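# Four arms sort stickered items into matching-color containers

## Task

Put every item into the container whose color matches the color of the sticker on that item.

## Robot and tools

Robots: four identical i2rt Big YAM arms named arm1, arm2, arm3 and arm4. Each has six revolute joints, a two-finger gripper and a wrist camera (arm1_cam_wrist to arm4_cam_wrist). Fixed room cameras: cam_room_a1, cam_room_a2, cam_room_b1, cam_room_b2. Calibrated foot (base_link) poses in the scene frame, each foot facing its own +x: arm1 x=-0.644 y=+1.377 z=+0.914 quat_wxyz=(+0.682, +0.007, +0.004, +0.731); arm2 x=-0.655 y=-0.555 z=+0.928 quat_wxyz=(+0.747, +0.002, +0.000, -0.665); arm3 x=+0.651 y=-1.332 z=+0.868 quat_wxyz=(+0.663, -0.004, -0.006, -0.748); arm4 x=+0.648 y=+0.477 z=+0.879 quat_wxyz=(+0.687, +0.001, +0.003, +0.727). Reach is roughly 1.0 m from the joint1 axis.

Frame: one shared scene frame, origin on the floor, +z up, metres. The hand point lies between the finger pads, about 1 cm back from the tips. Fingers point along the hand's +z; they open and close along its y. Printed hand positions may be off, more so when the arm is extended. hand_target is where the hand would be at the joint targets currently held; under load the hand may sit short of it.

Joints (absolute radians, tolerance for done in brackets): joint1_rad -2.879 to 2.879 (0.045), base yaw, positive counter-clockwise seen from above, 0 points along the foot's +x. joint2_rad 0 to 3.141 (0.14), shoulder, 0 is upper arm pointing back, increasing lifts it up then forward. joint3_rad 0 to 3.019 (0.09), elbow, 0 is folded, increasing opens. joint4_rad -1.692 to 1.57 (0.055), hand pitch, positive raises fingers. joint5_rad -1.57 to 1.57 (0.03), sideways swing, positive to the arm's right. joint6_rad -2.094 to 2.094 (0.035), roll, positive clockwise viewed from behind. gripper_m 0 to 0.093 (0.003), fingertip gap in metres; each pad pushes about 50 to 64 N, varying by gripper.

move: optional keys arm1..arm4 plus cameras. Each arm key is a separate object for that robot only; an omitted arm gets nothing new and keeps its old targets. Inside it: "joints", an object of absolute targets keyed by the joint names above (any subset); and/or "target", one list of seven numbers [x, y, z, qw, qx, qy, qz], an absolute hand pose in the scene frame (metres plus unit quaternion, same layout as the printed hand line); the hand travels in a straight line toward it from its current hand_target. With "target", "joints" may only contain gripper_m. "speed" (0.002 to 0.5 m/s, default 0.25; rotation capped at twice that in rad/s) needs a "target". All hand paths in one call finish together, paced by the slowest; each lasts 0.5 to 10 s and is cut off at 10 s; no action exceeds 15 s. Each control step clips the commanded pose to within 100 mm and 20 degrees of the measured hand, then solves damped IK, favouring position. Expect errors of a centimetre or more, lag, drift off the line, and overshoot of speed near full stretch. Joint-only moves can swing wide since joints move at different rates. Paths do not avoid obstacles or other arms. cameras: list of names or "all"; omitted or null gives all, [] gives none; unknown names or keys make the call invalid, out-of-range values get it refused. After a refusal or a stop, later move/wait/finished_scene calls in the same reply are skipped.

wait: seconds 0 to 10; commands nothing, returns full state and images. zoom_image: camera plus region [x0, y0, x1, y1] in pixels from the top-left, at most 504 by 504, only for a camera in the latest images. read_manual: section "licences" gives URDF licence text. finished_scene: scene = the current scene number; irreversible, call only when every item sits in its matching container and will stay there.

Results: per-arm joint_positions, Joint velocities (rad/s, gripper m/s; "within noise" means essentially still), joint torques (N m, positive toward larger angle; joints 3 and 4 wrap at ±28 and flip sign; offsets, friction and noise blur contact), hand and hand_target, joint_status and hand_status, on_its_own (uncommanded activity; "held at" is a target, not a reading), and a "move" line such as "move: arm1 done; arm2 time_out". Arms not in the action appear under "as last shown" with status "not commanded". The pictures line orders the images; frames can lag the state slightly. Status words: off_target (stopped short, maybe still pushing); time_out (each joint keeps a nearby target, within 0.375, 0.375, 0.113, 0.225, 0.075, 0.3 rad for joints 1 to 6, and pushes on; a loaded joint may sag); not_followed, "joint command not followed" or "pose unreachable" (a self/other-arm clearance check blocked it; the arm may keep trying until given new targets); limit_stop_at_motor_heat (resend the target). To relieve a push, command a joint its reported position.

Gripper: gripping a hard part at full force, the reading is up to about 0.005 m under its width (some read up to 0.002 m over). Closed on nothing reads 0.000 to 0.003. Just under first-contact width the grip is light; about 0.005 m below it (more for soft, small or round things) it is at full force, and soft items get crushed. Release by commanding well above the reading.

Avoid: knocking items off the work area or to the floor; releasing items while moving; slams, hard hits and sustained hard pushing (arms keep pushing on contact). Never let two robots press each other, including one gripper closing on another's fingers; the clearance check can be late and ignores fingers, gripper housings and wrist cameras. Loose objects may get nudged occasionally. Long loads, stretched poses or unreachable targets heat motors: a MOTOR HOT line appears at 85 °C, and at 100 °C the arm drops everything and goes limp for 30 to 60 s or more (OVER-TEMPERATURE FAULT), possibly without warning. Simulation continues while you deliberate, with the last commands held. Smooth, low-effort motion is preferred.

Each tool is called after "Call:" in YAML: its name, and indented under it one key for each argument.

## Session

Call:
move:

Scene clock: 0.00 s.
Joint torques (N m): no reading
Motor temperatures (°C): arm1=[20 23 27 23 21 21 21] | arm2=[23 24 26 22 22 20 23] | arm3=[24 23 24 23 24 23 23] | arm4=[22 22 23 22 24 21 24]
Heat: arm1: hottest joint3_rad 27 °C; arm2: hottest joint3_rad 26 °C; arm3: hottest joint1_rad 24 °C; arm4: hottest joint5_rad 24 °C.
Joint velocities: within noise
arm1.joint_positions: joint1_rad=+0.263 joint2_rad=+0.541 joint3_rad=+1.448 joint4_rad=-1.274 joint5_rad=+0.156 joint6_rad=+0.460 gripper_m=+0.09396
arm1.joint_status: not commanded
arm1.hand: x=-0.6722 y=+1.5689 z=+1.5123 quat_wxyz=(-0.269, +0.505, -0.648, -0.503) (m; scene frame)
arm1.hand_target: x=-0.6707 y=+1.5650 z=+1.5243 quat_wxyz=(-0.273, +0.499, -0.642, -0.514) (m; scene frame)
arm1.hand_status: not commanded
arm2.joint_positions: joint1_rad=+0.198 joint2_rad=+0.259 joint3_rad=+1.632 joint4_rad=-1.245 joint5_rad=-0.167 joint6_rad=+0.724 gripper_m=+0.09396
arm2.joint_status: not commanded
arm2.hand: x=-0.6328 y=-0.5393 z=+1.6268 quat_wxyz=(-0.736, -0.518, -0.413, +0.142) (m; scene frame)
arm2.hand_target: x=-0.6348 y=-0.5332 z=+1.6300 quat_wxyz=(-0.741, -0.512, -0.410, +0.144) (m; scene frame)
arm2.hand_status: not commanded
arm3.joint_positions: joint1_rad=-0.202 joint2_rad=+0.522 joint3_rad=+1.369 joint4_rad=-1.376 joint5_rad=-0.141 joint6_rad=+0.009 gripper_m=+0.09396
arm3.joint_status: not commanded
arm3.hand: x=+0.6122 y=-1.5130 z=+1.4112 quat_wxyz=(-0.346, -0.682, -0.528, +0.369) (m; scene frame)
arm3.hand_target: x=+0.6130 y=-1.5103 z=+1.4212 quat_wxyz=(-0.352, -0.676, -0.525, +0.378) (m; scene frame)
arm3.hand_status: not commanded
arm4.joint_positions: joint1_rad=+0.128 joint2_rad=+0.492 joint3_rad=+1.422 joint4_rad=-1.388 joint5_rad=-0.180 joint6_rad=-0.624 gripper_m=+0.09396
arm4.joint_status: not commanded
arm4.hand: x=+0.5903 y=+0.6373 z=+1.4468 quat_wxyz=(-0.401, +0.802, -0.272, -0.348) (m; scene frame)
arm4.hand_target: x=+0.5910 y=+0.6334 z=+1.4564 quat_wxyz=(-0.410, +0.797, -0.269, -0.353) (m; scene frame)
arm4.hand_status: not commanded
pictures: arm1_cam_wrist, arm2_cam_wrist, arm3_cam_wrist, arm4_cam_wrist, cam_room_a1, cam_room_a2, cam_room_b1, cam_room_b2
Images, in order (width x height): arm1_cam_wrist 672x504, arm2_cam_wrist 672x504, arm3_cam_wrist 672x504, arm4_cam_wrist 672x504, cam_room_a1 672x504, cam_room_a2 672x504, cam_room_b1 672x504, cam_room_b2 672x504.

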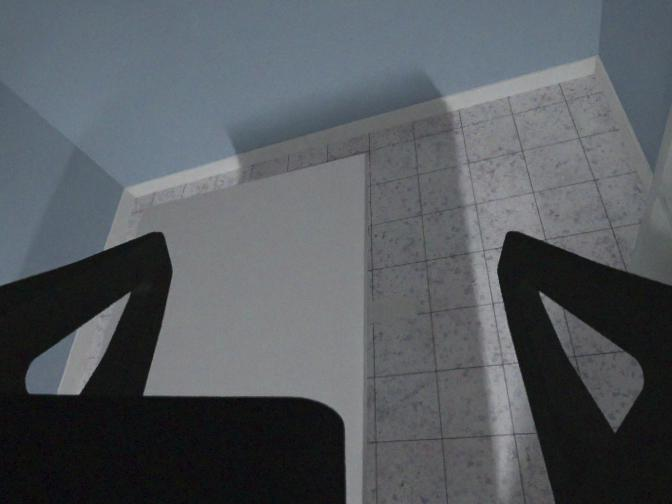

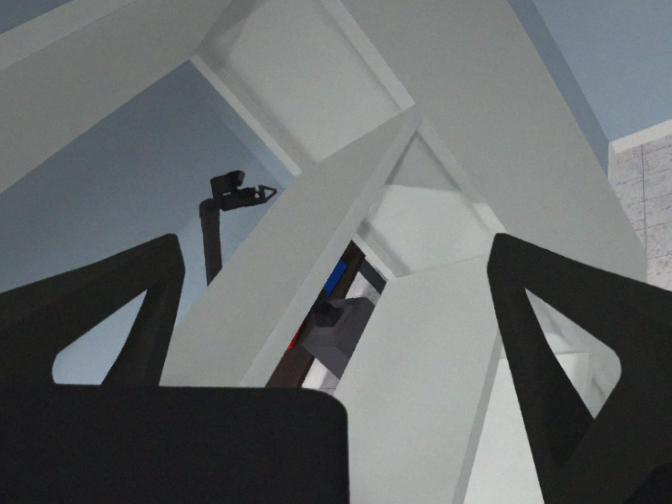

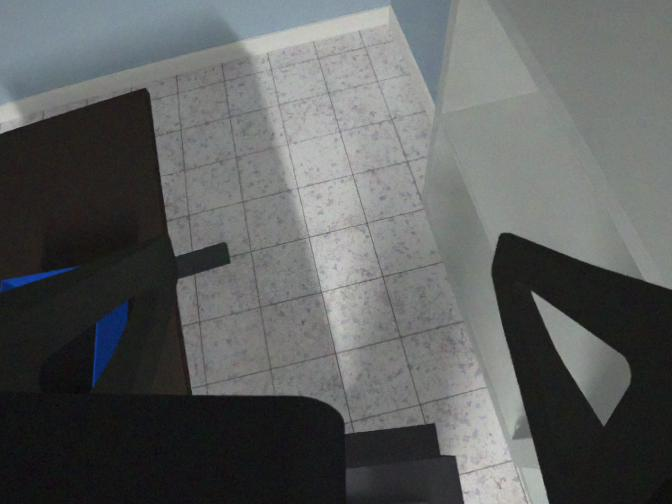

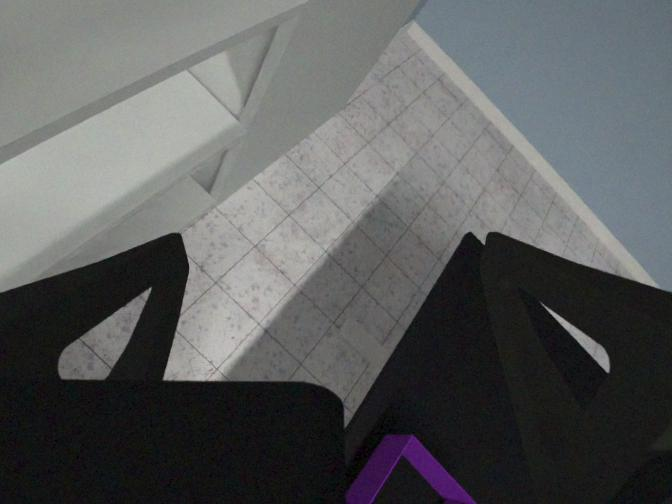

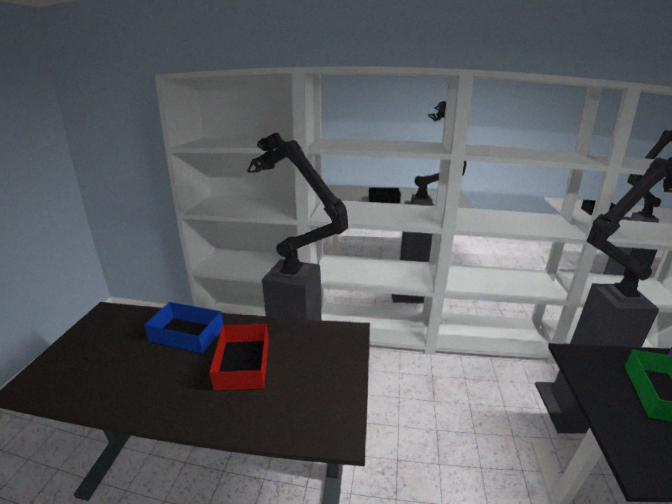

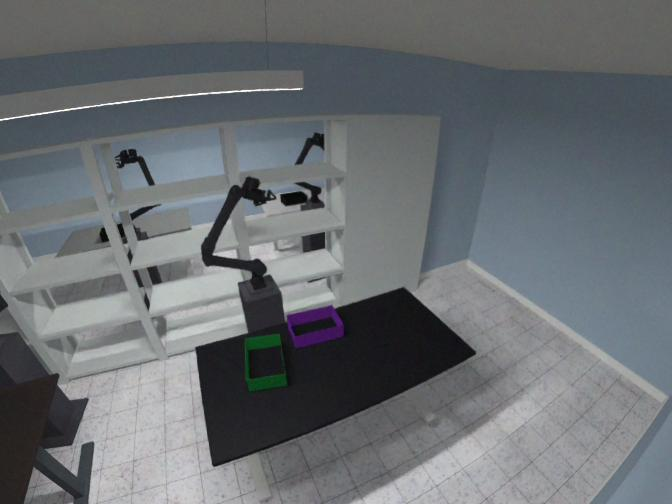

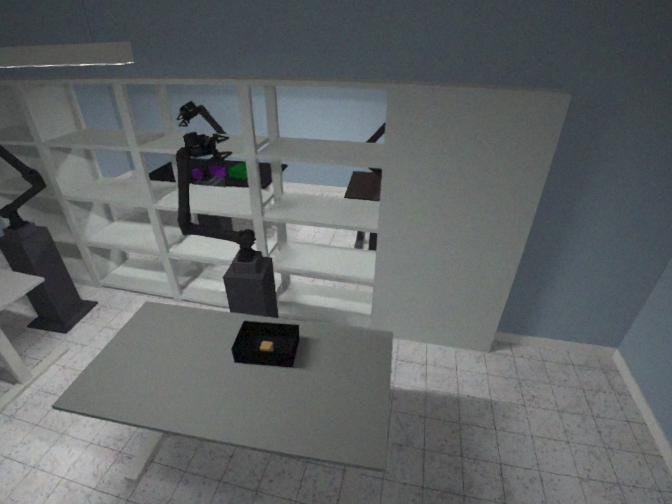

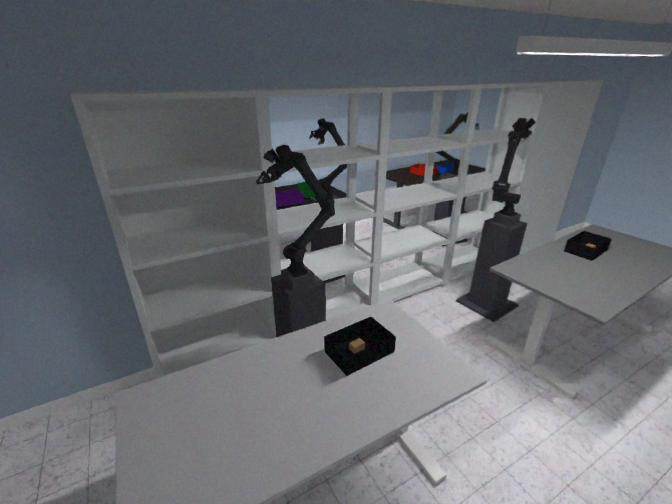

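Call:
move:
  arm1: {"joints":{"joint1_rad":1.5,"joint2_rad":1.2,"joint3_rad":1.3,"joint4_rad":-0.98,"joint5_rad":0,"joint6_rad":0}}
  arm2: {"joints":{"joint1_rad":-1.5,"joint2_rad":1.2,"joint3_rad":1.3,"joint4_rad":-0.98,"joint5_rad":0,"joint6_rad":0}}
  cameras: ["arm1_cam_wrist","arm2_cam_wrist"]

Scene clock: 7.33 s.
Joint torques (N m): arm1=[-1.32 -7.71 13.68 1.63 0.08 -0.06] | arm2=[1.03 -10.52 12.71 2.33 -0.03 -0.08] | arm3=[1.32 3.6 9.02 1.94 -0.05 -0.06] | arm4=[0.79 4.66 7.87 1.42 -0.02 0.08]
Motor temperatures (°C): arm1=[20 23 28 23 21 21 21] | arm2=[23 24 26 22 22 20 23] | arm3=[24 23 24 23 24 23 23] | arm4=[22 22 24 22 24 21 24]
Heat: arm1: hottest joint3_rad 28 °C; arm2: hottest joint3_rad 26 °C; arm3: hottest joint1_rad 24 °C; arm4: hottest joint3_rad 24 °C.
move: arm1 done; arm2 done
Joint velocities: within noise
arm1.joint_positions: joint1_rad=+1.499 joint2_rad=+1.214 joint3_rad=+1.276 joint4_rad=-0.992 joint5_rad=-0.002 joint6_rad=+0.007 gripper_m=+0.09398
arm1.joint_status: all done
arm1.hand: x=-1.1199 y=+1.3780 z=+1.2572 quat_wxyz=(+0.000, +0.947, -0.004, -0.322) (m; scene frame)
arm1.hand_target: x=-1.1228 y=+1.3778 z=+1.2782 quat_wxyz=(-0.002, +0.938, -0.001, -0.346) (m; scene frame)
arm1.hand_status: not commanded
arm2.joint_positions: joint1_rad=-1.503 joint2_rad=+1.197 joint3_rad=+1.289 joint4_rad=-0.989 joint5_rad=+0.000 joint6_rad=+0.015 gripper_m=+0.09399
arm2.joint_status: all done
arm2.hand: x=-1.1283 y=-0.6443 z=+1.2777 quat_wxyz=(-0.032, -0.941, -0.081, +0.328) (m; scene frame)
arm2.hand_target: x=-1.1320 y=-0.6465 z=+1.2836 quat_wxyz=(-0.030, -0.937, -0.089, +0.336) (m; scene frame)
arm2.hand_status: not commanded
arm3, arm4: as last shown
pictures: arm1_cam_wrist, arm2_cam_wrist
Images, in order (width x height): arm1_cam_wrist 672x504, arm2_cam_wrist 672x504.

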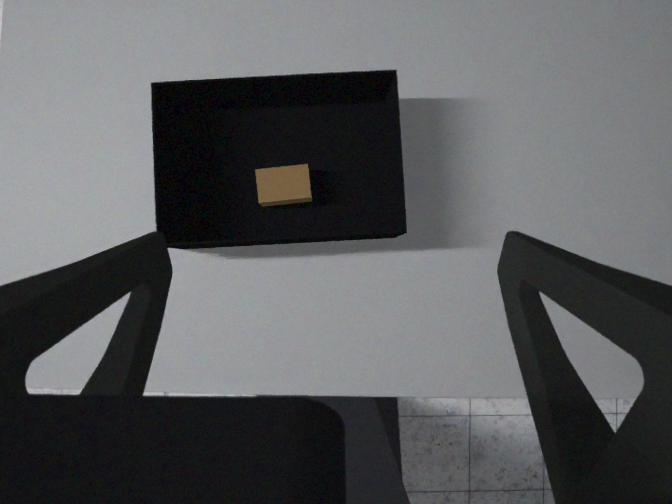

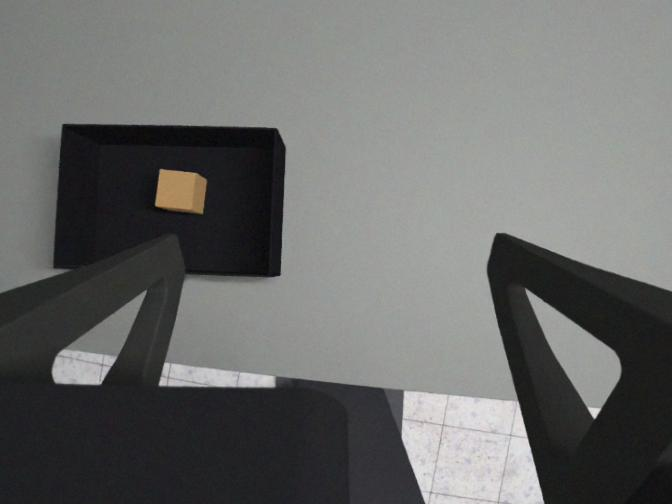

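Call:
zoom_image:
  camera: "arm1_cam_wrist"
  region: [230, 140, 340, 222]

Call:
zoom_image:
  camera: "arm2_cam_wrist"
  region: [130, 150, 230, 225]

Call:
move:
  cameras: ["cam_room_b1","cam_room_b2"]

Call:
zoom_image:
  camera: "cam_room_b1"
  region: [220, 310, 320, 385]

Call:
zoom_image:
  camera: "cam_room_b2"
  region: [310, 310, 410, 385]

Call:
zoom_image:
  camera: "cam_room_b2"
  region: [550, 220, 630, 280]

Scaled by 4.582.

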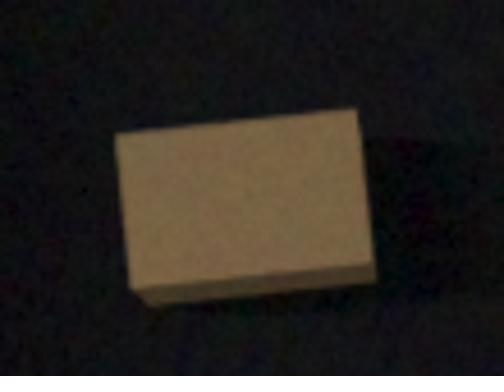

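Scaled by 5.040.

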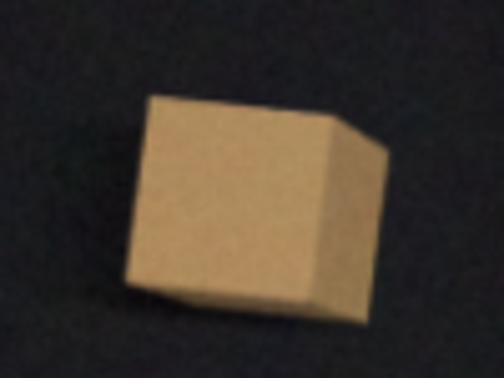

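Scene clock: 16.13 s.
Joint torques (N m): arm1=[-1.96 -7.77 13.9 1.87 0.05 -0.05] | arm2=[0.85 -10.58 12.74 2.35 -0.03 -0.08] | arm3=[1.32 3.66 9.02 1.95 -0.04 -0.06] | arm4=[1.03 4.66 7.82 1.55 0.01 0.09]
Motor temperatures (°C): arm1=[20 23 29 23 21 21 21] | arm2=[23 24 27 22 22 20 23] | arm3=[24 23 25 23 24 23 23] | arm4=[22 22 24 22 24 21 24]
Heat: arm1: hottest joint3_rad 29 °C; arm2: hottest joint3_rad 27 °C; arm3: hottest joint3_rad 25 °C; arm4: hottest joint3_rad 24 °C.
Joint velocities: within noise
arm1.joint_positions: joint1_rad=+1.499 joint2_rad=+1.214 joint3_rad=+1.276 joint4_rad=-0.992 joint5_rad=-0.002 joint6_rad=+0.007 gripper_m=+0.09398
arm1.joint_status: all done
arm1.hand: x=-1.1199 y=+1.3780 z=+1.2572 quat_wxyz=(+0.000, +0.947, -0.004, -0.322) (m; scene frame)
arm1.hand_target: x=-1.1228 y=+1.3778 z=+1.2782 quat_wxyz=(-0.002, +0.938, -0.001, -0.346) (m; scene frame)
arm1.hand_status: not commanded
arm2.joint_positions: joint1_rad=-1.503 joint2_rad=+1.197 joint3_rad=+1.289 joint4_rad=-0.989 joint5_rad=+0.000 joint6_rad=+0.014 gripper_m=+0.09399
arm2.joint_status: all done
arm2.hand: x=-1.1283 y=-0.6443 z=+1.2777 quat_wxyz=(-0.031, -0.941, -0.081, +0.328) (m; scene frame)
arm2.hand_target: x=-1.1320 y=-0.6465 z=+1.2836 quat_wxyz=(-0.030, -0.937, -0.089, +0.336) (m; scene frame)
arm2.hand_status: not commanded
arm3.joint_positions: joint1_rad=-0.202 joint2_rad=+0.522 joint3_rad=+1.369 joint4_rad=-1.376 joint5_rad=-0.141 joint6_rad=+0.009 gripper_m=+0.09396
arm3.joint_status: not commanded
arm3.hand: x=+0.6122 y=-1.5130 z=+1.4112 quat_wxyz=(-0.346, -0.682, -0.528, +0.369) (m; scene frame)
arm3.hand_target: x=+0.6130 y=-1.5103 z=+1.4212 quat_wxyz=(-0.352, -0.676, -0.525, +0.378) (m; scene frame)
arm3.hand_status: not commanded
arm4.joint_positions: joint1_rad=+0.128 joint2_rad=+0.492 joint3_rad=+1.422 joint4_rad=-1.388 joint5_rad=-0.180 joint6_rad=-0.624 gripper_m=+0.09396
arm4.joint_status: not commanded
arm4.hand: x=+0.5903 y=+0.6373 z=+1.4468 quat_wxyz=(-0.401, +0.802, -0.272, -0.348) (m; scene frame)
arm4.hand_target: x=+0.5910 y=+0.6334 z=+1.4564 quat_wxyz=(-0.410, +0.797, -0.269, -0.353) (m; scene frame)
arm4.hand_status: not commanded
pictures: cam_room_b1, cam_room_b2
Images, in order (width x height): cam_room_b1 672x504, cam_room_b2 672x504.

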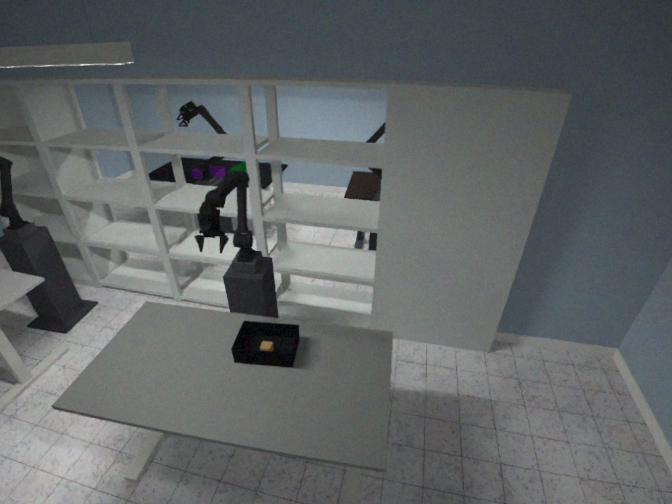

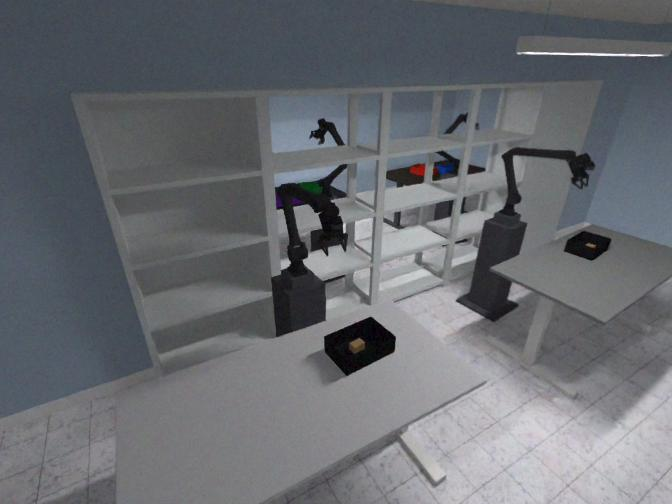

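Scaled by 5.040.

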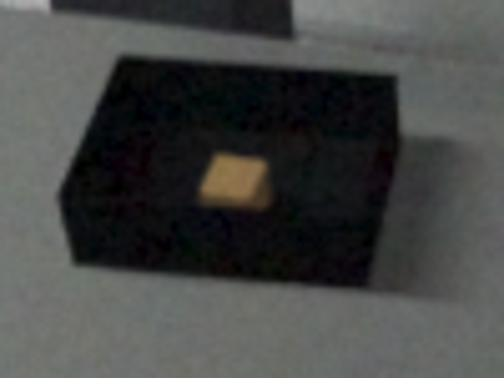

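Scaled by 5.040.

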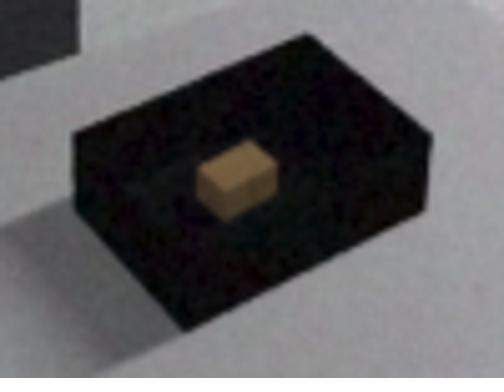

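Scaled by 6.300.

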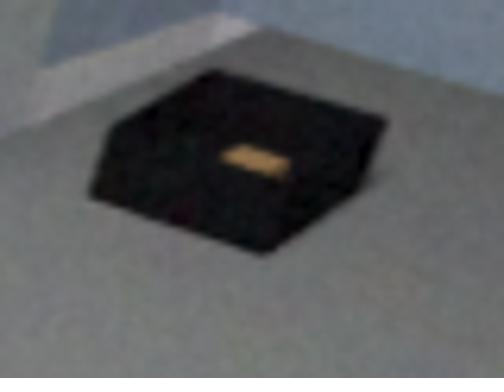

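Call:
move:
  arm1: {"target":[-1.22,1.311,0.93,-0.0135,-0.9646,-0.0505,0.2585],"speed":0.35}
  arm2: {"target":[-1.19,-0.864,0.93,-0.0079,-0.9654,-0.0295,0.2587],"speed":0.35}
  arm3: {"joints":{"joint1_rad":-1.45,"joint2_rad":0.5,"joint3_rad":1.4,"joint4_rad":-1.2,"joint5_rad":0,"joint6_rad":0}}
  arm4: {"joints":{"joint1_rad":1.5,"joint2_rad":0.5,"joint3_rad":1.4,"joint4_rad":-1.2,"joint5_rad":0,"joint6_rad":0}}
  cameras: ["arm1_cam_wrist","arm2_cam_wrist"]

Scene clock: 53.13 s.
Joint torques (N m): arm1=[-1.32 -13.86 11.02 1.7 -0.03 0.14] | arm2=[0.5 -18.96 12.42 2.17 0.4 0.2] | arm3=[0.5 2.73 10.11 2.58 0.05 -0.11] | arm4=[1.44 5.19 6.8 2.21 0.13 0.17]
Motor temperatures (°C): arm1=[20 24 33 23 21 21 21] | arm2=[23 24 30 22 22 20 23] | arm3=[24 23 27 23 24 23 23] | arm4=[22 22 27 22 24 21 24]
Heat: arm1: hottest joint3_rad 33 °C; arm2: hottest joint3_rad 30 °C; arm3: hottest joint3_rad 27 °C; arm4: hottest joint3_rad 27 °C.
move: arm1 off_target; arm2 off_target; arm3 done; arm4 done
Joint velocities: within noise
arm1.joint_positions: joint1_rad=+1.610 joint2_rad=+1.828 joint3_rad=+1.040 joint4_rad=-0.332 joint5_rad=+0.003 joint6_rad=+0.007 gripper_m=+0.09398
arm1.joint_status: not commanded
arm1.hand: x=-1.2011 y=+1.3181 z=+0.9099 quat_wxyz=(+0.010, +0.972, +0.049, -0.231) (m; scene frame)
arm1.hand_target: x=-1.2192 y=+1.3111 z=+0.9305 quat_wxyz=(+0.014, +0.965, +0.050, -0.258) (m; scene frame)
arm1.hand_status: off_target (0.028 m and 3.3 deg from the pose sent, 0.349 m and 10.0 deg at the start)
arm2.joint_positions: joint1_rad=-1.091 joint2_rad=+1.912 joint3_rad=+1.176 joint4_rad=-0.427 joint5_rad=+0.252 joint6_rad=+0.459 gripper_m=+0.09399
arm2.joint_status: not commanded
arm2.hand: x=-1.1680 y=-0.8517 z=+0.9133 quat_wxyz=(+0.007, -0.971, -0.042, +0.234) (m; scene frame)
arm2.hand_target: x=-1.1888 y=-0.8633 z=+0.9307 quat_wxyz=(-0.008, -0.965, -0.030, +0.259) (m; scene frame)
arm2.hand_status: off_target (0.030 m and 3.6 deg from the pose sent, 0.416 m and 10.6 deg at the start)
arm3.joint_positions: joint1_rad=-1.439 joint2_rad=+0.508 joint3_rad=+1.369 joint4_rad=-1.218 joint5_rad=-0.001 joint6_rad=+0.007 gripper_m=+0.09398
arm3.joint_status: all done
arm3.hand: x=+0.4469 y=-1.3256 z=+1.4450 quat_wxyz=(-0.011, -0.822, +0.002, +0.570) (m; scene frame)
arm3.hand_target: x=+0.4557 y=-1.3229 z=+1.4653 quat_wxyz=(-0.006, -0.805, +0.004, +0.593) (m; scene frame)
arm3.hand_status: not commanded
arm4.joint_positions: joint1_rad=+1.496 joint2_rad=+0.492 joint3_rad=+1.399 joint4_rad=-1.220 joint5_rad=-0.002 joint6_rad=-0.014 gripper_m=+0.09398
arm4.joint_status: all done
arm4.hand: x=+0.4610 y=+0.4829 z=+1.4742 quat_wxyz=(-0.007, +0.807, -0.002, -0.590) (m; scene frame)
arm4.hand_target: x=+0.4563 y=+0.4826 z=+1.4784 quat_wxyz=(-0.003, +0.803, -0.007, -0.596) (m; scene frame)
arm4.hand_status: not commanded
pictures: arm1_cam_wrist, arm2_cam_wrist
Images, in order (width x height): arm1_cam_wrist 672x504, arm2_cam_wrist 672x504.

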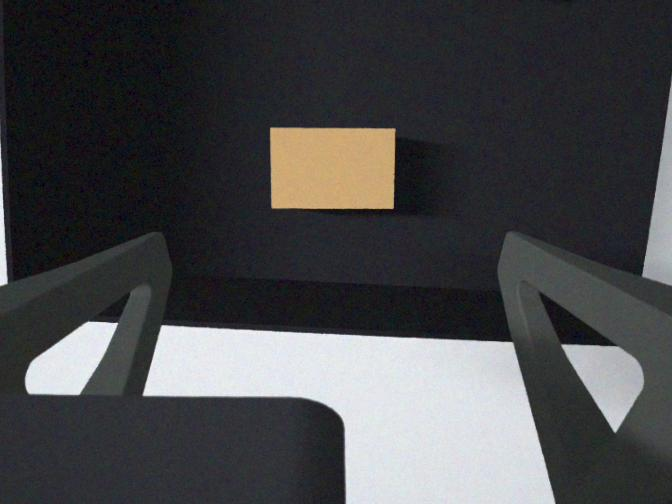

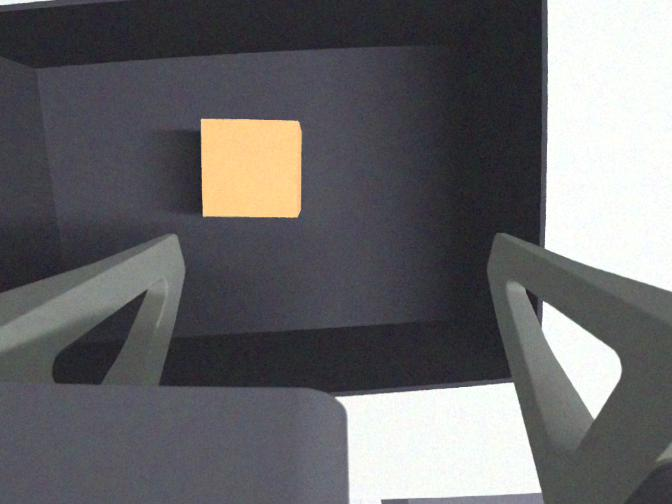

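Call:
move:
  arm1: {"target":[-1.242,1.3095,0.85,-0.0144,-0.9600,-0.0503,0.2752],"speed":0.15}
  arm2: {"target":[-1.208,-0.909,0.855,-0.0084,-0.9608,-0.0293,0.2755],"speed":0.15}
  cameras: ["arm1_cam_wrist","arm2_cam_wrist"]

Scene clock: 62.90 s.
Joint torques (N m): arm1=[-1.14 -13.51 10.67 1.81 -0.06 0.03] | arm2=[0.97 -19.31 11.79 2.28 0.43 0.21] | arm3=[0.44 2.73 10.11 2.58 0.04 -0.12] | arm4=[1.08 4.84 6.82 2.14 0.17 0.17]
Motor temperatures (°C): arm1=[20 24 33 23 21 21 21] | arm2=[23 25 31 22 22 20 23] | arm3=[24 23 28 23 24 23 23] | arm4=[22 22 28 22 24 21 24]
Heat: arm1: hottest joint3_rad 33 °C; arm2: hottest joint3_rad 31 °C; arm3: hottest joint3_rad 28 °C; arm4: hottest joint3_rad 28 °C.
move: arm1 off_target; arm2 off_target
Joint velocities: within noise
arm1.joint_positions: joint1_rad=+1.610 joint2_rad=+2.010 joint3_rad=+1.041 joint4_rad=-0.115 joint5_rad=+0.003 joint6_rad=+0.007 gripper_m=+0.09398
arm1.joint_status: not commanded
arm1.hand: x=-1.2175 y=+1.3166 z=+0.8352 quat_wxyz=(+0.011, +0.967, +0.049, -0.248) (m; scene frame)
arm1.hand_target: x=-1.2409 y=+1.3096 z=+0.8509 quat_wxyz=(+0.015, +0.960, +0.050, -0.275) (m; scene frame)
arm1.hand_status: off_target (0.030 m and 3.2 deg from the pose sent, 0.073 m and 5.3 deg at the start)
arm2.joint_positions: joint1_rad=-1.044 joint2_rad=+2.103 joint3_rad=+1.272 joint4_rad=-0.297 joint5_rad=+0.292 joint6_rad=+0.498 gripper_m=+0.09399
arm2.joint_status: not commanded
arm2.hand: x=-1.1908 y=-0.8947 z=+0.8508 quat_wxyz=(+0.003, -0.965, -0.039, +0.259) (m; scene frame)
arm2.hand_target: x=-1.2069 y=-0.9085 z=+0.8557 quat_wxyz=(-0.009, -0.961, -0.029, +0.275) (m; scene frame)
arm2.hand_status: off_target (0.023 m and 2.6 deg from the pose sent, 0.091 m and 5.4 deg at the start)
arm3, arm4: as last shown
arm4.joint_positions: joint1_rad=+1.496 joint2_rad=+0.492 joint3_rad=+1.399 joint4_rad=-1.220 joint5_rad=-0.002 joint6_rad=-0.013 gripper_m=+0.09398
pictures: arm1_cam_wrist, arm2_cam_wrist
Images, in order (width x height): arm1_cam_wrist 672x504, arm2_cam_wrist 672x504.

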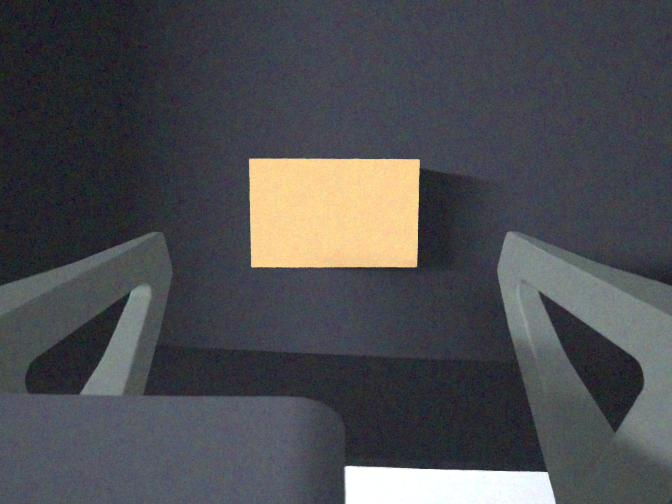

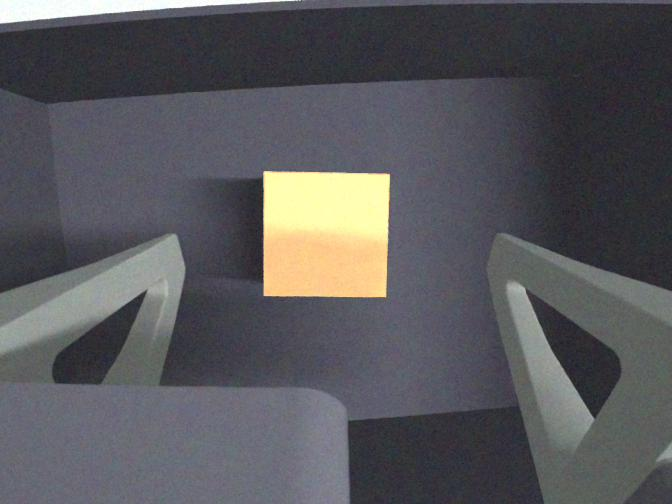

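Call:
move:
  arm1: {"target":[-1.248,1.309,0.775,-0.0144,-0.9600,-0.0503,0.2752],"speed":0.12}
  arm2: {"target":[-1.208,-0.912,0.768,-0.0084,-0.9608,-0.0293,0.2755],"speed":0.12}
  cameras: ["arm1_cam_wrist","arm2_cam_wrist"]

Scene clock: 70.77 s.
Joint torques (N m): arm1=[-1.67 -14.51 9.17 1.78 -0.06 0.07] | arm2=[1.32 -19.55 10.29 2.29 0.44 0.21] | arm3=[0.38 2.61 10.11 2.55 0.04 -0.11] | arm4=[1.03 4.78 6.72 2.14 0.17 0.17]
Motor temperatures (°C): arm1=[20 24 33 23 21 21 21] | arm2=[23 25 31 22 22 20 23] | arm3=[24 23 28 23 24 23 23] | arm4=[22 22 28 22 24 21 24]
Heat: arm1: hottest joint3_rad 33 °C; arm2: hottest joint3_rad 31 °C; arm3: hottest joint3_rad 28 °C; arm4: hottest joint3_rad 28 °C.
move: arm1 off_target; arm2 off_target
Joint velocities: within noise
arm1.joint_positions: joint1_rad=+1.610 joint2_rad=+2.180 joint3_rad=+1.076 joint4_rad=+0.033 joint5_rad=+0.003 joint6_rad=+0.007 gripper_m=+0.09398
arm1.joint_status: not commanded
arm1.hand: x=-1.2265 y=+1.3159 z=+0.7680 quat_wxyz=(+0.011, +0.966, +0.049, -0.254) (m; scene frame)
arm1.hand_target: x=-1.2470 y=+1.3091 z=+0.7756 quat_wxyz=(+0.014, +0.960, +0.050, -0.275) (m; scene frame)
arm1.hand_status: off_target (0.024 m and 2.5 deg from the pose sent, 0.068 m and 3.2 deg at the start)
arm2.joint_positions: joint1_rad=-1.044 joint2_rad=+2.276 joint3_rad=+1.305 joint4_rad=-0.147 joint5_rad=+0.294 joint6_rad=+0.502 gripper_m=+0.09399
arm2.joint_status: not commanded
arm2.hand: x=-1.1963 y=-0.8982 z=+0.7712 quat_wxyz=(+0.001, -0.964, -0.036, +0.263) (m; scene frame)
arm2.hand_target: x=-1.2072 y=-0.9117 z=+0.7686 quat_wxyz=(-0.009, -0.961, -0.029, +0.276) (m; scene frame)
arm2.hand_status: off_target (0.018 m and 1.9 deg from the pose sent, 0.086 m and 2.6 deg at the start)
arm3, arm4: as last shown
pictures: arm1_cam_wrist, arm2_cam_wrist
Images, in order (width x height): arm1_cam_wrist 672x504, arm2_cam_wrist 672x504.

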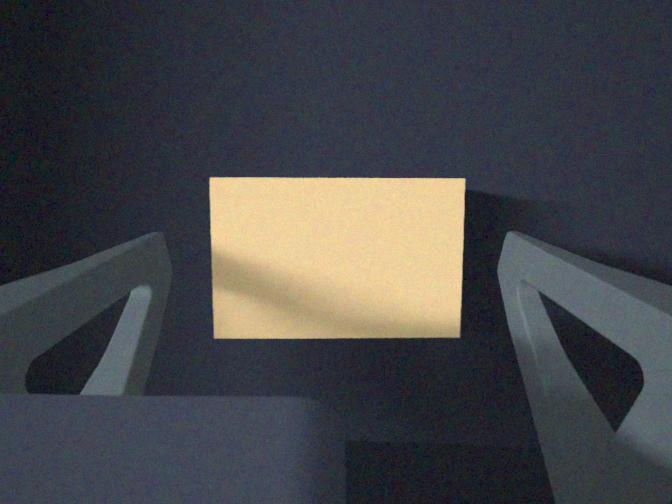

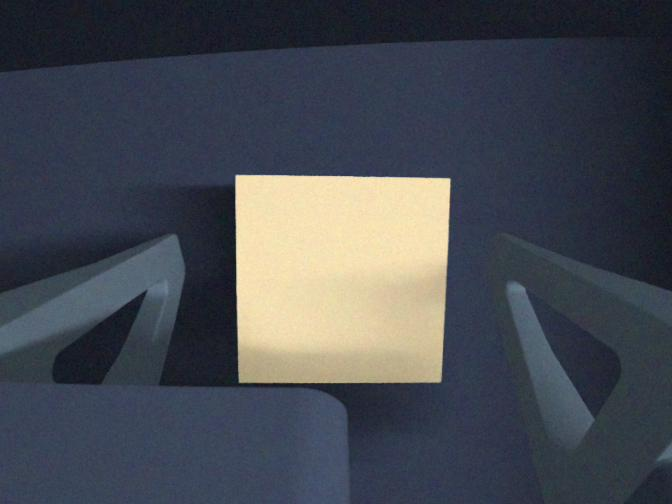

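Call:
move:
  arm1: {"target":[-1.247,1.309,0.755,-0.0144,-0.9600,-0.0503,0.2752],"speed":0.1}
  arm2: {"target":[-1.202,-0.912,0.748,-0.0084,-0.9608,-0.0293,0.2755],"speed":0.1}
  cameras: ["arm1_cam_wrist","arm2_cam_wrist"]

Scene clock: 77.27 s.
Joint torques (N m): arm1=[-0.67 -13.86 8.62 1.89 -0.02 0.06] | arm2=[1.44 -19.49 9.66 2.3 0.44 0.22] | arm3=[0.38 2.96 10.09 2.56 0.05 -0.12] | arm4=[1.38 5.07 6.82 2.13 0.15 0.17]
Motor temperatures (°C): arm1=[20 24 33 23 21 21 21] | arm2=[23 25 31 22 22 20 23] | arm3=[24 23 29 23 24 23 23] | arm4=[22 22 28 22 24 21 24]
Heat: arm1: hottest joint3_rad 33 °C; arm2: hottest joint3_rad 31 °C; arm3: hottest joint3_rad 29 °C; arm4: hottest joint3_rad 28 °C.
move: arm1 off_target; arm2 off_target
Joint velocities: within noise
arm1.joint_positions: joint1_rad=+1.610 joint2_rad=+2.223 joint3_rad=+1.087 joint4_rad=+0.073 joint5_rad=+0.003 joint6_rad=+0.009 gripper_m=+0.09398
arm1.joint_status: not commanded
arm1.hand: x=-1.2291 y=+1.3157 z=+0.7519 quat_wxyz=(+0.012, +0.965, +0.048, -0.258) (m; scene frame)
arm1.hand_target: x=-1.2462 y=+1.3091 z=+0.7555 quat_wxyz=(+0.014, +0.960, +0.050, -0.275) (m; scene frame)
arm1.hand_status: off_target (0.019 m and 2.0 deg from the pose sent, 0.025 m and 2.5 deg at the start)
arm2.joint_positions: joint1_rad=-1.040 joint2_rad=+2.310 joint3_rad=+1.305 joint4_rad=-0.108 joint5_rad=+0.297 joint6_rad=+0.508 gripper_m=+0.09399
arm2.joint_status: not commanded
arm2.hand: x=-1.1937 y=-0.8988 z=+0.7544 quat_wxyz=(-0.001, -0.963, -0.034, +0.266) (m; scene frame)
arm2.hand_target: x=-1.2013 y=-0.9115 z=+0.7484 quat_wxyz=(-0.009, -0.961, -0.029, +0.275) (m; scene frame)
arm2.hand_status: off_target (0.017 m and 1.6 deg from the pose sent, 0.028 m and 1.9 deg at the start)
arm3, arm4: as last shown
pictures: arm1_cam_wrist, arm2_cam_wrist
Images, in order (width x height): arm1_cam_wrist 672x504, arm2_cam_wrist 672x504.

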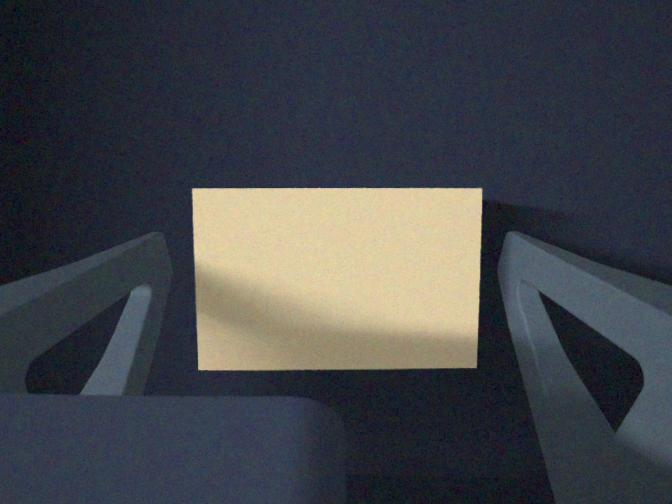

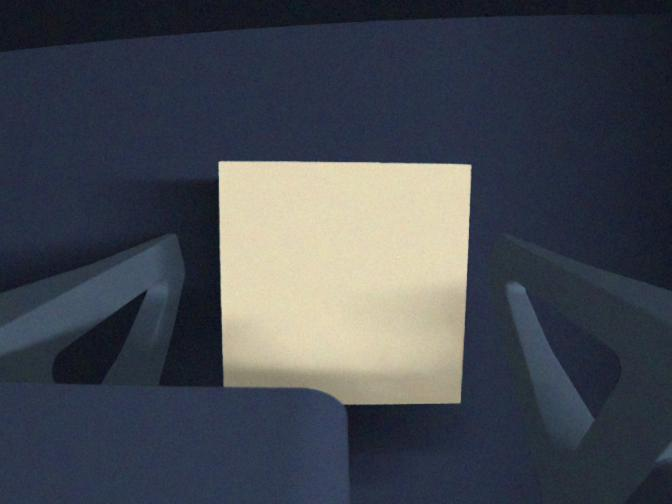

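Call:
move:
  arm1: {"joints":{"gripper_m":0.07}}
  arm2: {"joints":{"gripper_m":0.057}}
  cameras: []

Call:
move:
  arm1: {"joints":{"gripper_m":0.055}}
  arm2: {"joints":{"gripper_m":0.041}}
  cameras: []

Call:
move:
  arm1: {"target":[-1.235,1.309,0.95,-0.0144,-0.9600,-0.0503,0.2752],"speed":0.15}
  arm2: {"target":[-1.19,-0.91,0.95,-0.0084,-0.9608,-0.0293,0.2755],"speed":0.15}
  cameras: ["arm1_cam_wrist","arm2_cam_wrist"]

Scene clock: 82.87 s.
Joint torques (N m): arm1=[-1.08 -13.57 8.55 1.95 -0.03 0.03] | arm2=[1.61 -19.31 9.65 2.35 0.4 0.21] | arm3=[0.56 2.84 10.17 2.61 0.04 -0.11] | arm4=[1.49 4.72 6.76 2.14 0.15 0.16]
Motor temperatures (°C): arm1=[20 25 33 23 21 21 21] | arm2=[23 25 31 22 22 20 23] | arm3=[24 23 29 23 24 23 23] | arm4=[22 22 28 22 24 21 24]
Heat: arm1: hottest joint3_rad 33 °C; arm2: hottest joint3_rad 31 °C; arm3: hottest joint3_rad 29 °C; arm4: hottest joint3_rad 28 °C.
move: arm1 done; arm2 done
Joint velocities: within noise
arm1.joint_positions: joint1_rad=+1.610 joint2_rad=+2.223 joint3_rad=+1.087 joint4_rad=+0.073 joint5_rad=+0.003 joint6_rad=+0.009 gripper_m=+0.07028
arm1.joint_status: all done
arm1.hand: x=-1.2291 y=+1.3157 z=+0.7519 quat_wxyz=(+0.012, +0.965, +0.048, -0.258) (m; scene frame)
arm1.hand_target: x=-1.2462 y=+1.3091 z=+0.7555 quat_wxyz=(+0.014, +0.960, +0.050, -0.275) (m; scene frame)
arm1.hand_status: not commanded
arm2.joint_positions: joint1_rad=-1.040 joint2_rad=+2.310 joint3_rad=+1.305 joint4_rad=-0.108 joint5_rad=+0.298 joint6_rad=+0.509 gripper_m=+0.05710
arm2.joint_status: all done
arm2.hand: x=-1.1938 y=-0.8987 z=+0.7545 quat_wxyz=(+0.000, -0.963, -0.034, +0.266) (m; scene frame)
arm2.hand_target: x=-1.2013 y=-0.9115 z=+0.7484 quat_wxyz=(-0.009, -0.961, -0.029, +0.275) (m; scene frame)
arm2.hand_status: not commanded
arm3, arm4: as last shown
pictures: none
No camera images: "cameras" was empty.

Scene clock: 83.33 s.
Joint torques (N m): arm1=[-1.2 -13.86 8.64 1.72 -0.01 0.06] | arm2=[1.49 -19.37 9.66 2.3 0.4 0.19] | arm3=[0.44 2.9 10.04 2.61 0.05 -0.12] | arm4=[1.38 5.19 6.75 2.13 0.16 0.13]
Motor temperatures (°C): arm1=[20 25 33 23 21 21 21] | arm2=[23 25 31 22 22 20 23] | arm3=[24 23 29 23 24 23 23] | arm4=[22 22 28 22 24 21 24]
Heat: arm1: hottest joint3_rad 33 °C; arm2: hottest joint3_rad 31 °C; arm3: hottest joint3_rad 29 °C; arm4: hottest joint3_rad 28 °C.
move: arm1 off_target; arm2 off_target
Joint velocities: within noise
arm1.joint_positions: joint1_rad=+1.610 joint2_rad=+2.223 joint3_rad=+1.087 joint4_rad=+0.073 joint5_rad=+0.003 joint6_rad=+0.009 gripper_m=+0.06873
arm1.joint_status: gripper_m off_target (ended at +0.06876, target +0.05500)
arm1.hand: x=-1.2291 y=+1.3157 z=+0.7519 quat_wxyz=(+0.012, +0.965, +0.048, -0.258) (m; scene frame)
arm1.hand_target: x=-1.2462 y=+1.3091 z=+0.7555 quat_wxyz=(+0.014, +0.960, +0.050, -0.275) (m; scene frame)
arm1.hand_status: not commanded
arm2.joint_positions: joint1_rad=-1.040 joint2_rad=+2.310 joint3_rad=+1.305 joint4_rad=-0.107 joint5_rad=+0.298 joint6_rad=+0.510 gripper_m=+0.05289
arm2.joint_status: gripper_m off_target (ended at +0.05292, target +0.04100)
arm2.hand: x=-1.1938 y=-0.8989 z=+0.7546 quat_wxyz=(-0.001, -0.963, -0.033, +0.266) (m; scene frame)
arm2.hand_target: x=-1.2012 y=-0.9117 z=+0.7484 quat_wxyz=(-0.009, -0.961, -0.029, +0.275) (m; scene frame)
arm2.hand_status: not commanded
arm3, arm4: as last shown
pictures: none
No camera images: "cameras" was empty.

Scene clock: 85.37 s.
Joint torques (N m): arm1=[-1.26 -14.1 11.06 0.95 0 0.07] | arm2=[1.61 -21.01 9.96 1.14 0.46 0.21] | arm3=[0.32 2.84 10.1 2.55 0.04 -0.13] | arm4=[1.49 5.3 6.64 2.17 0.15 0.18]
Motor temperatures (°C): arm1=[20 25 33 23 21 21 21] | arm2=[23 25 31 22 22 20 23] | arm3=[24 23 29 23 24 23 23] | arm4=[22 22 28 22 24 21 24]
Heat: arm1: hottest joint3_rad 33 °C; arm2: hottest joint3_rad 31 °C; arm3: hottest joint3_rad 29 °C; arm4: hottest joint3_rad 28 °C.
move: arm1 off_target; arm2 done
Joint velocities: within noise
arm1.joint_positions: joint1_rad=+1.610 joint2_rad=+1.819 joint3_rad=+1.083 joint4_rad=-0.321 joint5_rad=+0.003 joint6_rad=+0.009 gripper_m=+0.06873
arm1.joint_status: not commanded
arm1.hand: x=-1.2246 y=+1.3154 z=+0.9329 quat_wxyz=(+0.012, +0.964, +0.048, -0.261) (m; scene frame)
arm1.hand_target: x=-1.2346 y=+1.3091 z=+0.9502 quat_wxyz=(+0.014, +0.960, +0.050, -0.275) (m; scene frame)
arm1.hand_status: off_target (0.021 m and 1.8 deg from the pose sent, 0.198 m and 2.0 deg at the start)
arm2.joint_positions: joint1_rad=-1.031 joint2_rad=+1.944 joint3_rad=+1.303 joint4_rad=-0.453 joint5_rad=+0.301 joint6_rad=+0.517 gripper_m=+0.05289
arm2.joint_status: not commanded
arm2.hand: x=-1.1921 y=-0.9046 z=+0.9443 quat_wxyz=(-0.006, -0.961, -0.032, +0.274) (m; scene frame)
arm2.hand_target: x=-1.1900 y=-0.9100 z=+0.9500 quat_wxyz=(-0.008, -0.961, -0.029, +0.276) (m; scene frame)
arm2.hand_status: done (0.008 m and 0.5 deg from the pose sent, 0.196 m and 1.5 deg at the start)
arm3, arm4: as last shown
pictures: arm1_cam_wrist, arm2_cam_wrist
Images, in order (width x height): arm1_cam_wrist 672x504, arm2_cam_wrist 672x504.

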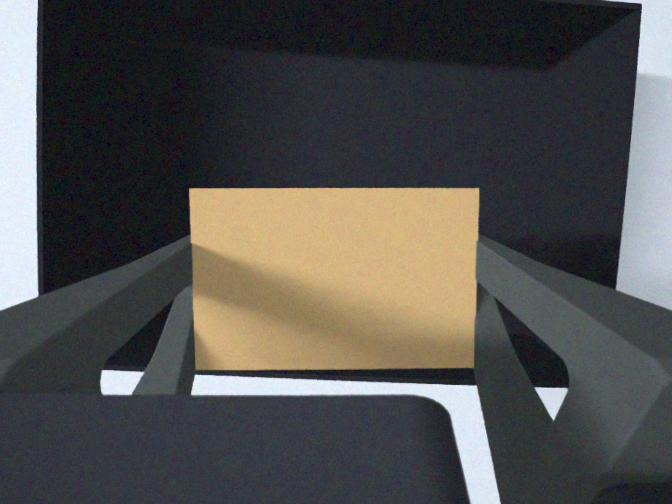

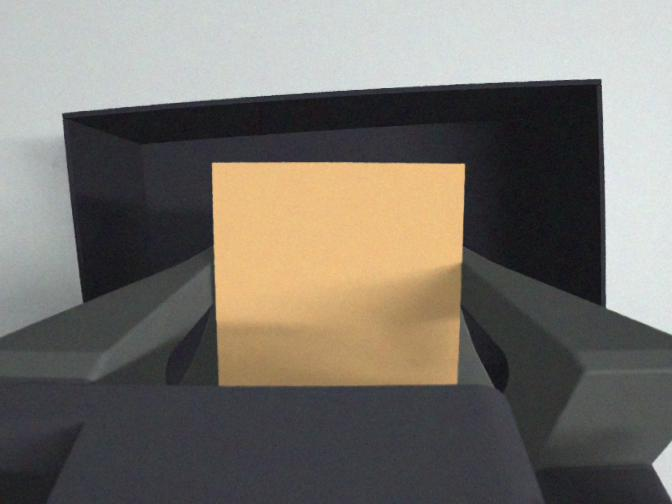

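Call:
move:
  arm1: {"joints":{"joint2_rad":1.2,"joint3_rad":1.3,"joint4_rad":0.5,"joint5_rad":0,"joint6_rad":0}}
  arm2: {"joints":{"joint2_rad":1.2,"joint3_rad":1.3,"joint4_rad":0.5,"joint5_rad":0,"joint6_rad":0}}
  cameras: ["cam_room_b1","cam_room_b2"]

Scene clock: 95.93 s.
Joint torques (N m): arm1=[-1.2 -7.36 12.78 1.54 0 -0.01] | arm2=[1.32 -10.7 12.75 2.61 -0.19 -0.07] | arm3=[0.32 2.9 10.09 2.54 0.03 -0.12] | arm4=[1.2 4.84 6.79 2.15 0.17 0.18]
Motor temperatures (°C): arm1=[20 25 33 23 21 21 22] | arm2=[23 26 32 22 22 20 23] | arm3=[24 23 29 23 24 23 23] | arm4=[22 22 29 22 24 21 24]
Heat: arm1: hottest joint3_rad 33 °C; arm2: hottest joint3_rad 32 °C; arm3: hottest joint3_rad 29 °C; arm4: hottest joint3_rad 29 °C.
move: arm1 done; arm2 done
Joint velocities: within noise
arm1.joint_positions: joint1_rad=+1.610 joint2_rad=+1.212 joint3_rad=+1.285 joint4_rad=+0.492 joint5_rad=+0.002 joint6_rad=+0.008 gripper_m=+0.06873
arm1.joint_status: all done
arm1.hand: x=-1.1716 y=+1.3181 z=+1.5907 quat_wxyz=(+0.049, +0.475, +0.025, -0.878) (m; scene frame)
arm1.hand_target: x=-1.1606 y=+1.3144 z=+1.6070 quat_wxyz=(+0.051, +0.459, +0.029, -0.887) (m; scene frame)
arm1.hand_status: not commanded
arm2.joint_positions: joint1_rad=-1.028 joint2_rad=+1.197 joint3_rad=+1.289 joint4_rad=+0.485 joint5_rad=+0.003 joint6_rad=+0.014 gripper_m=+0.05291
arm2.joint_status: all done
arm2.hand: x=-1.0785 y=-0.8838 z=+1.6030 quat_wxyz=(-0.290, -0.454, -0.151, +0.829) (m; scene frame)
arm2.hand_target: x=-1.0741 y=-0.8856 z=+1.6113 quat_wxyz=(-0.289, -0.442, -0.154, +0.835) (m; scene frame)
arm2.hand_status: not commanded
arm3, arm4: as last shown
pictures: cam_room_b1, cam_room_b2
Images, in order (width x height): cam_room_b1 672x504, cam_room_b2 672x504.

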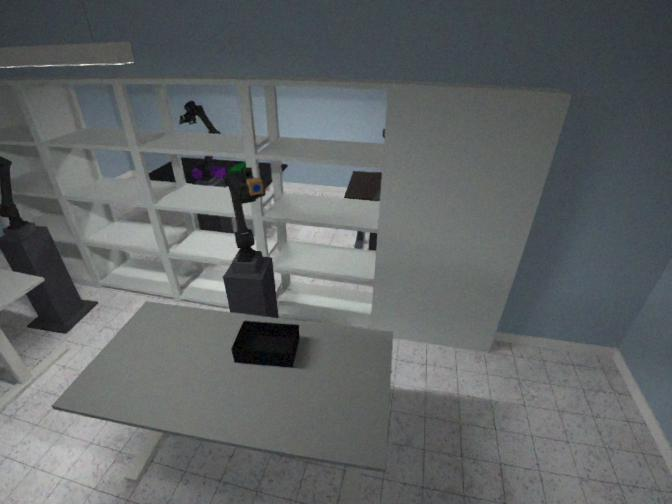

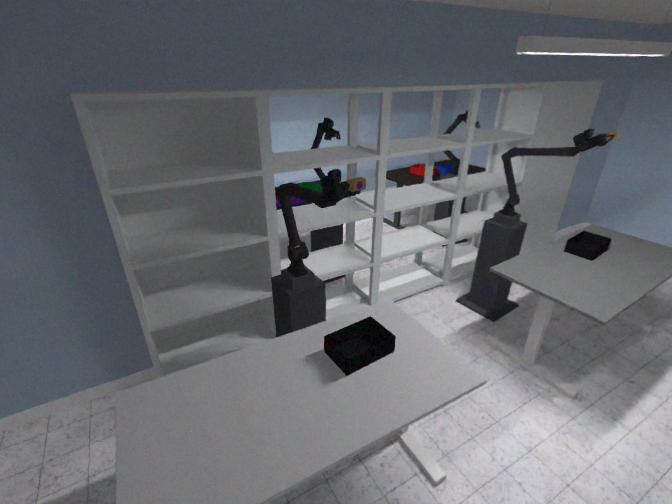

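Call:
zoom_image:
  camera: "cam_room_b1"
  region: [210, 150, 290, 210]

Call:
zoom_image:
  camera: "cam_room_b2"
  region: [310, 155, 390, 215]

Scaled by 6.300.

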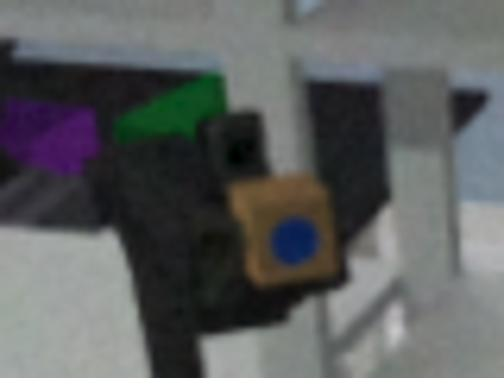

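Scaled by 6.300.

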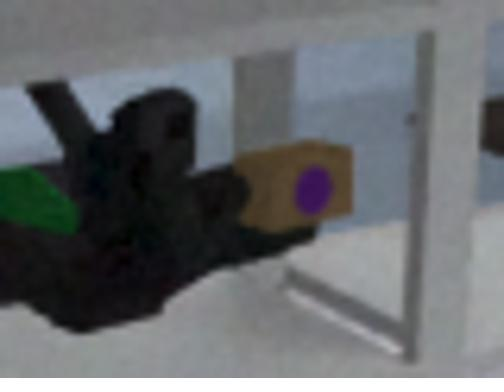

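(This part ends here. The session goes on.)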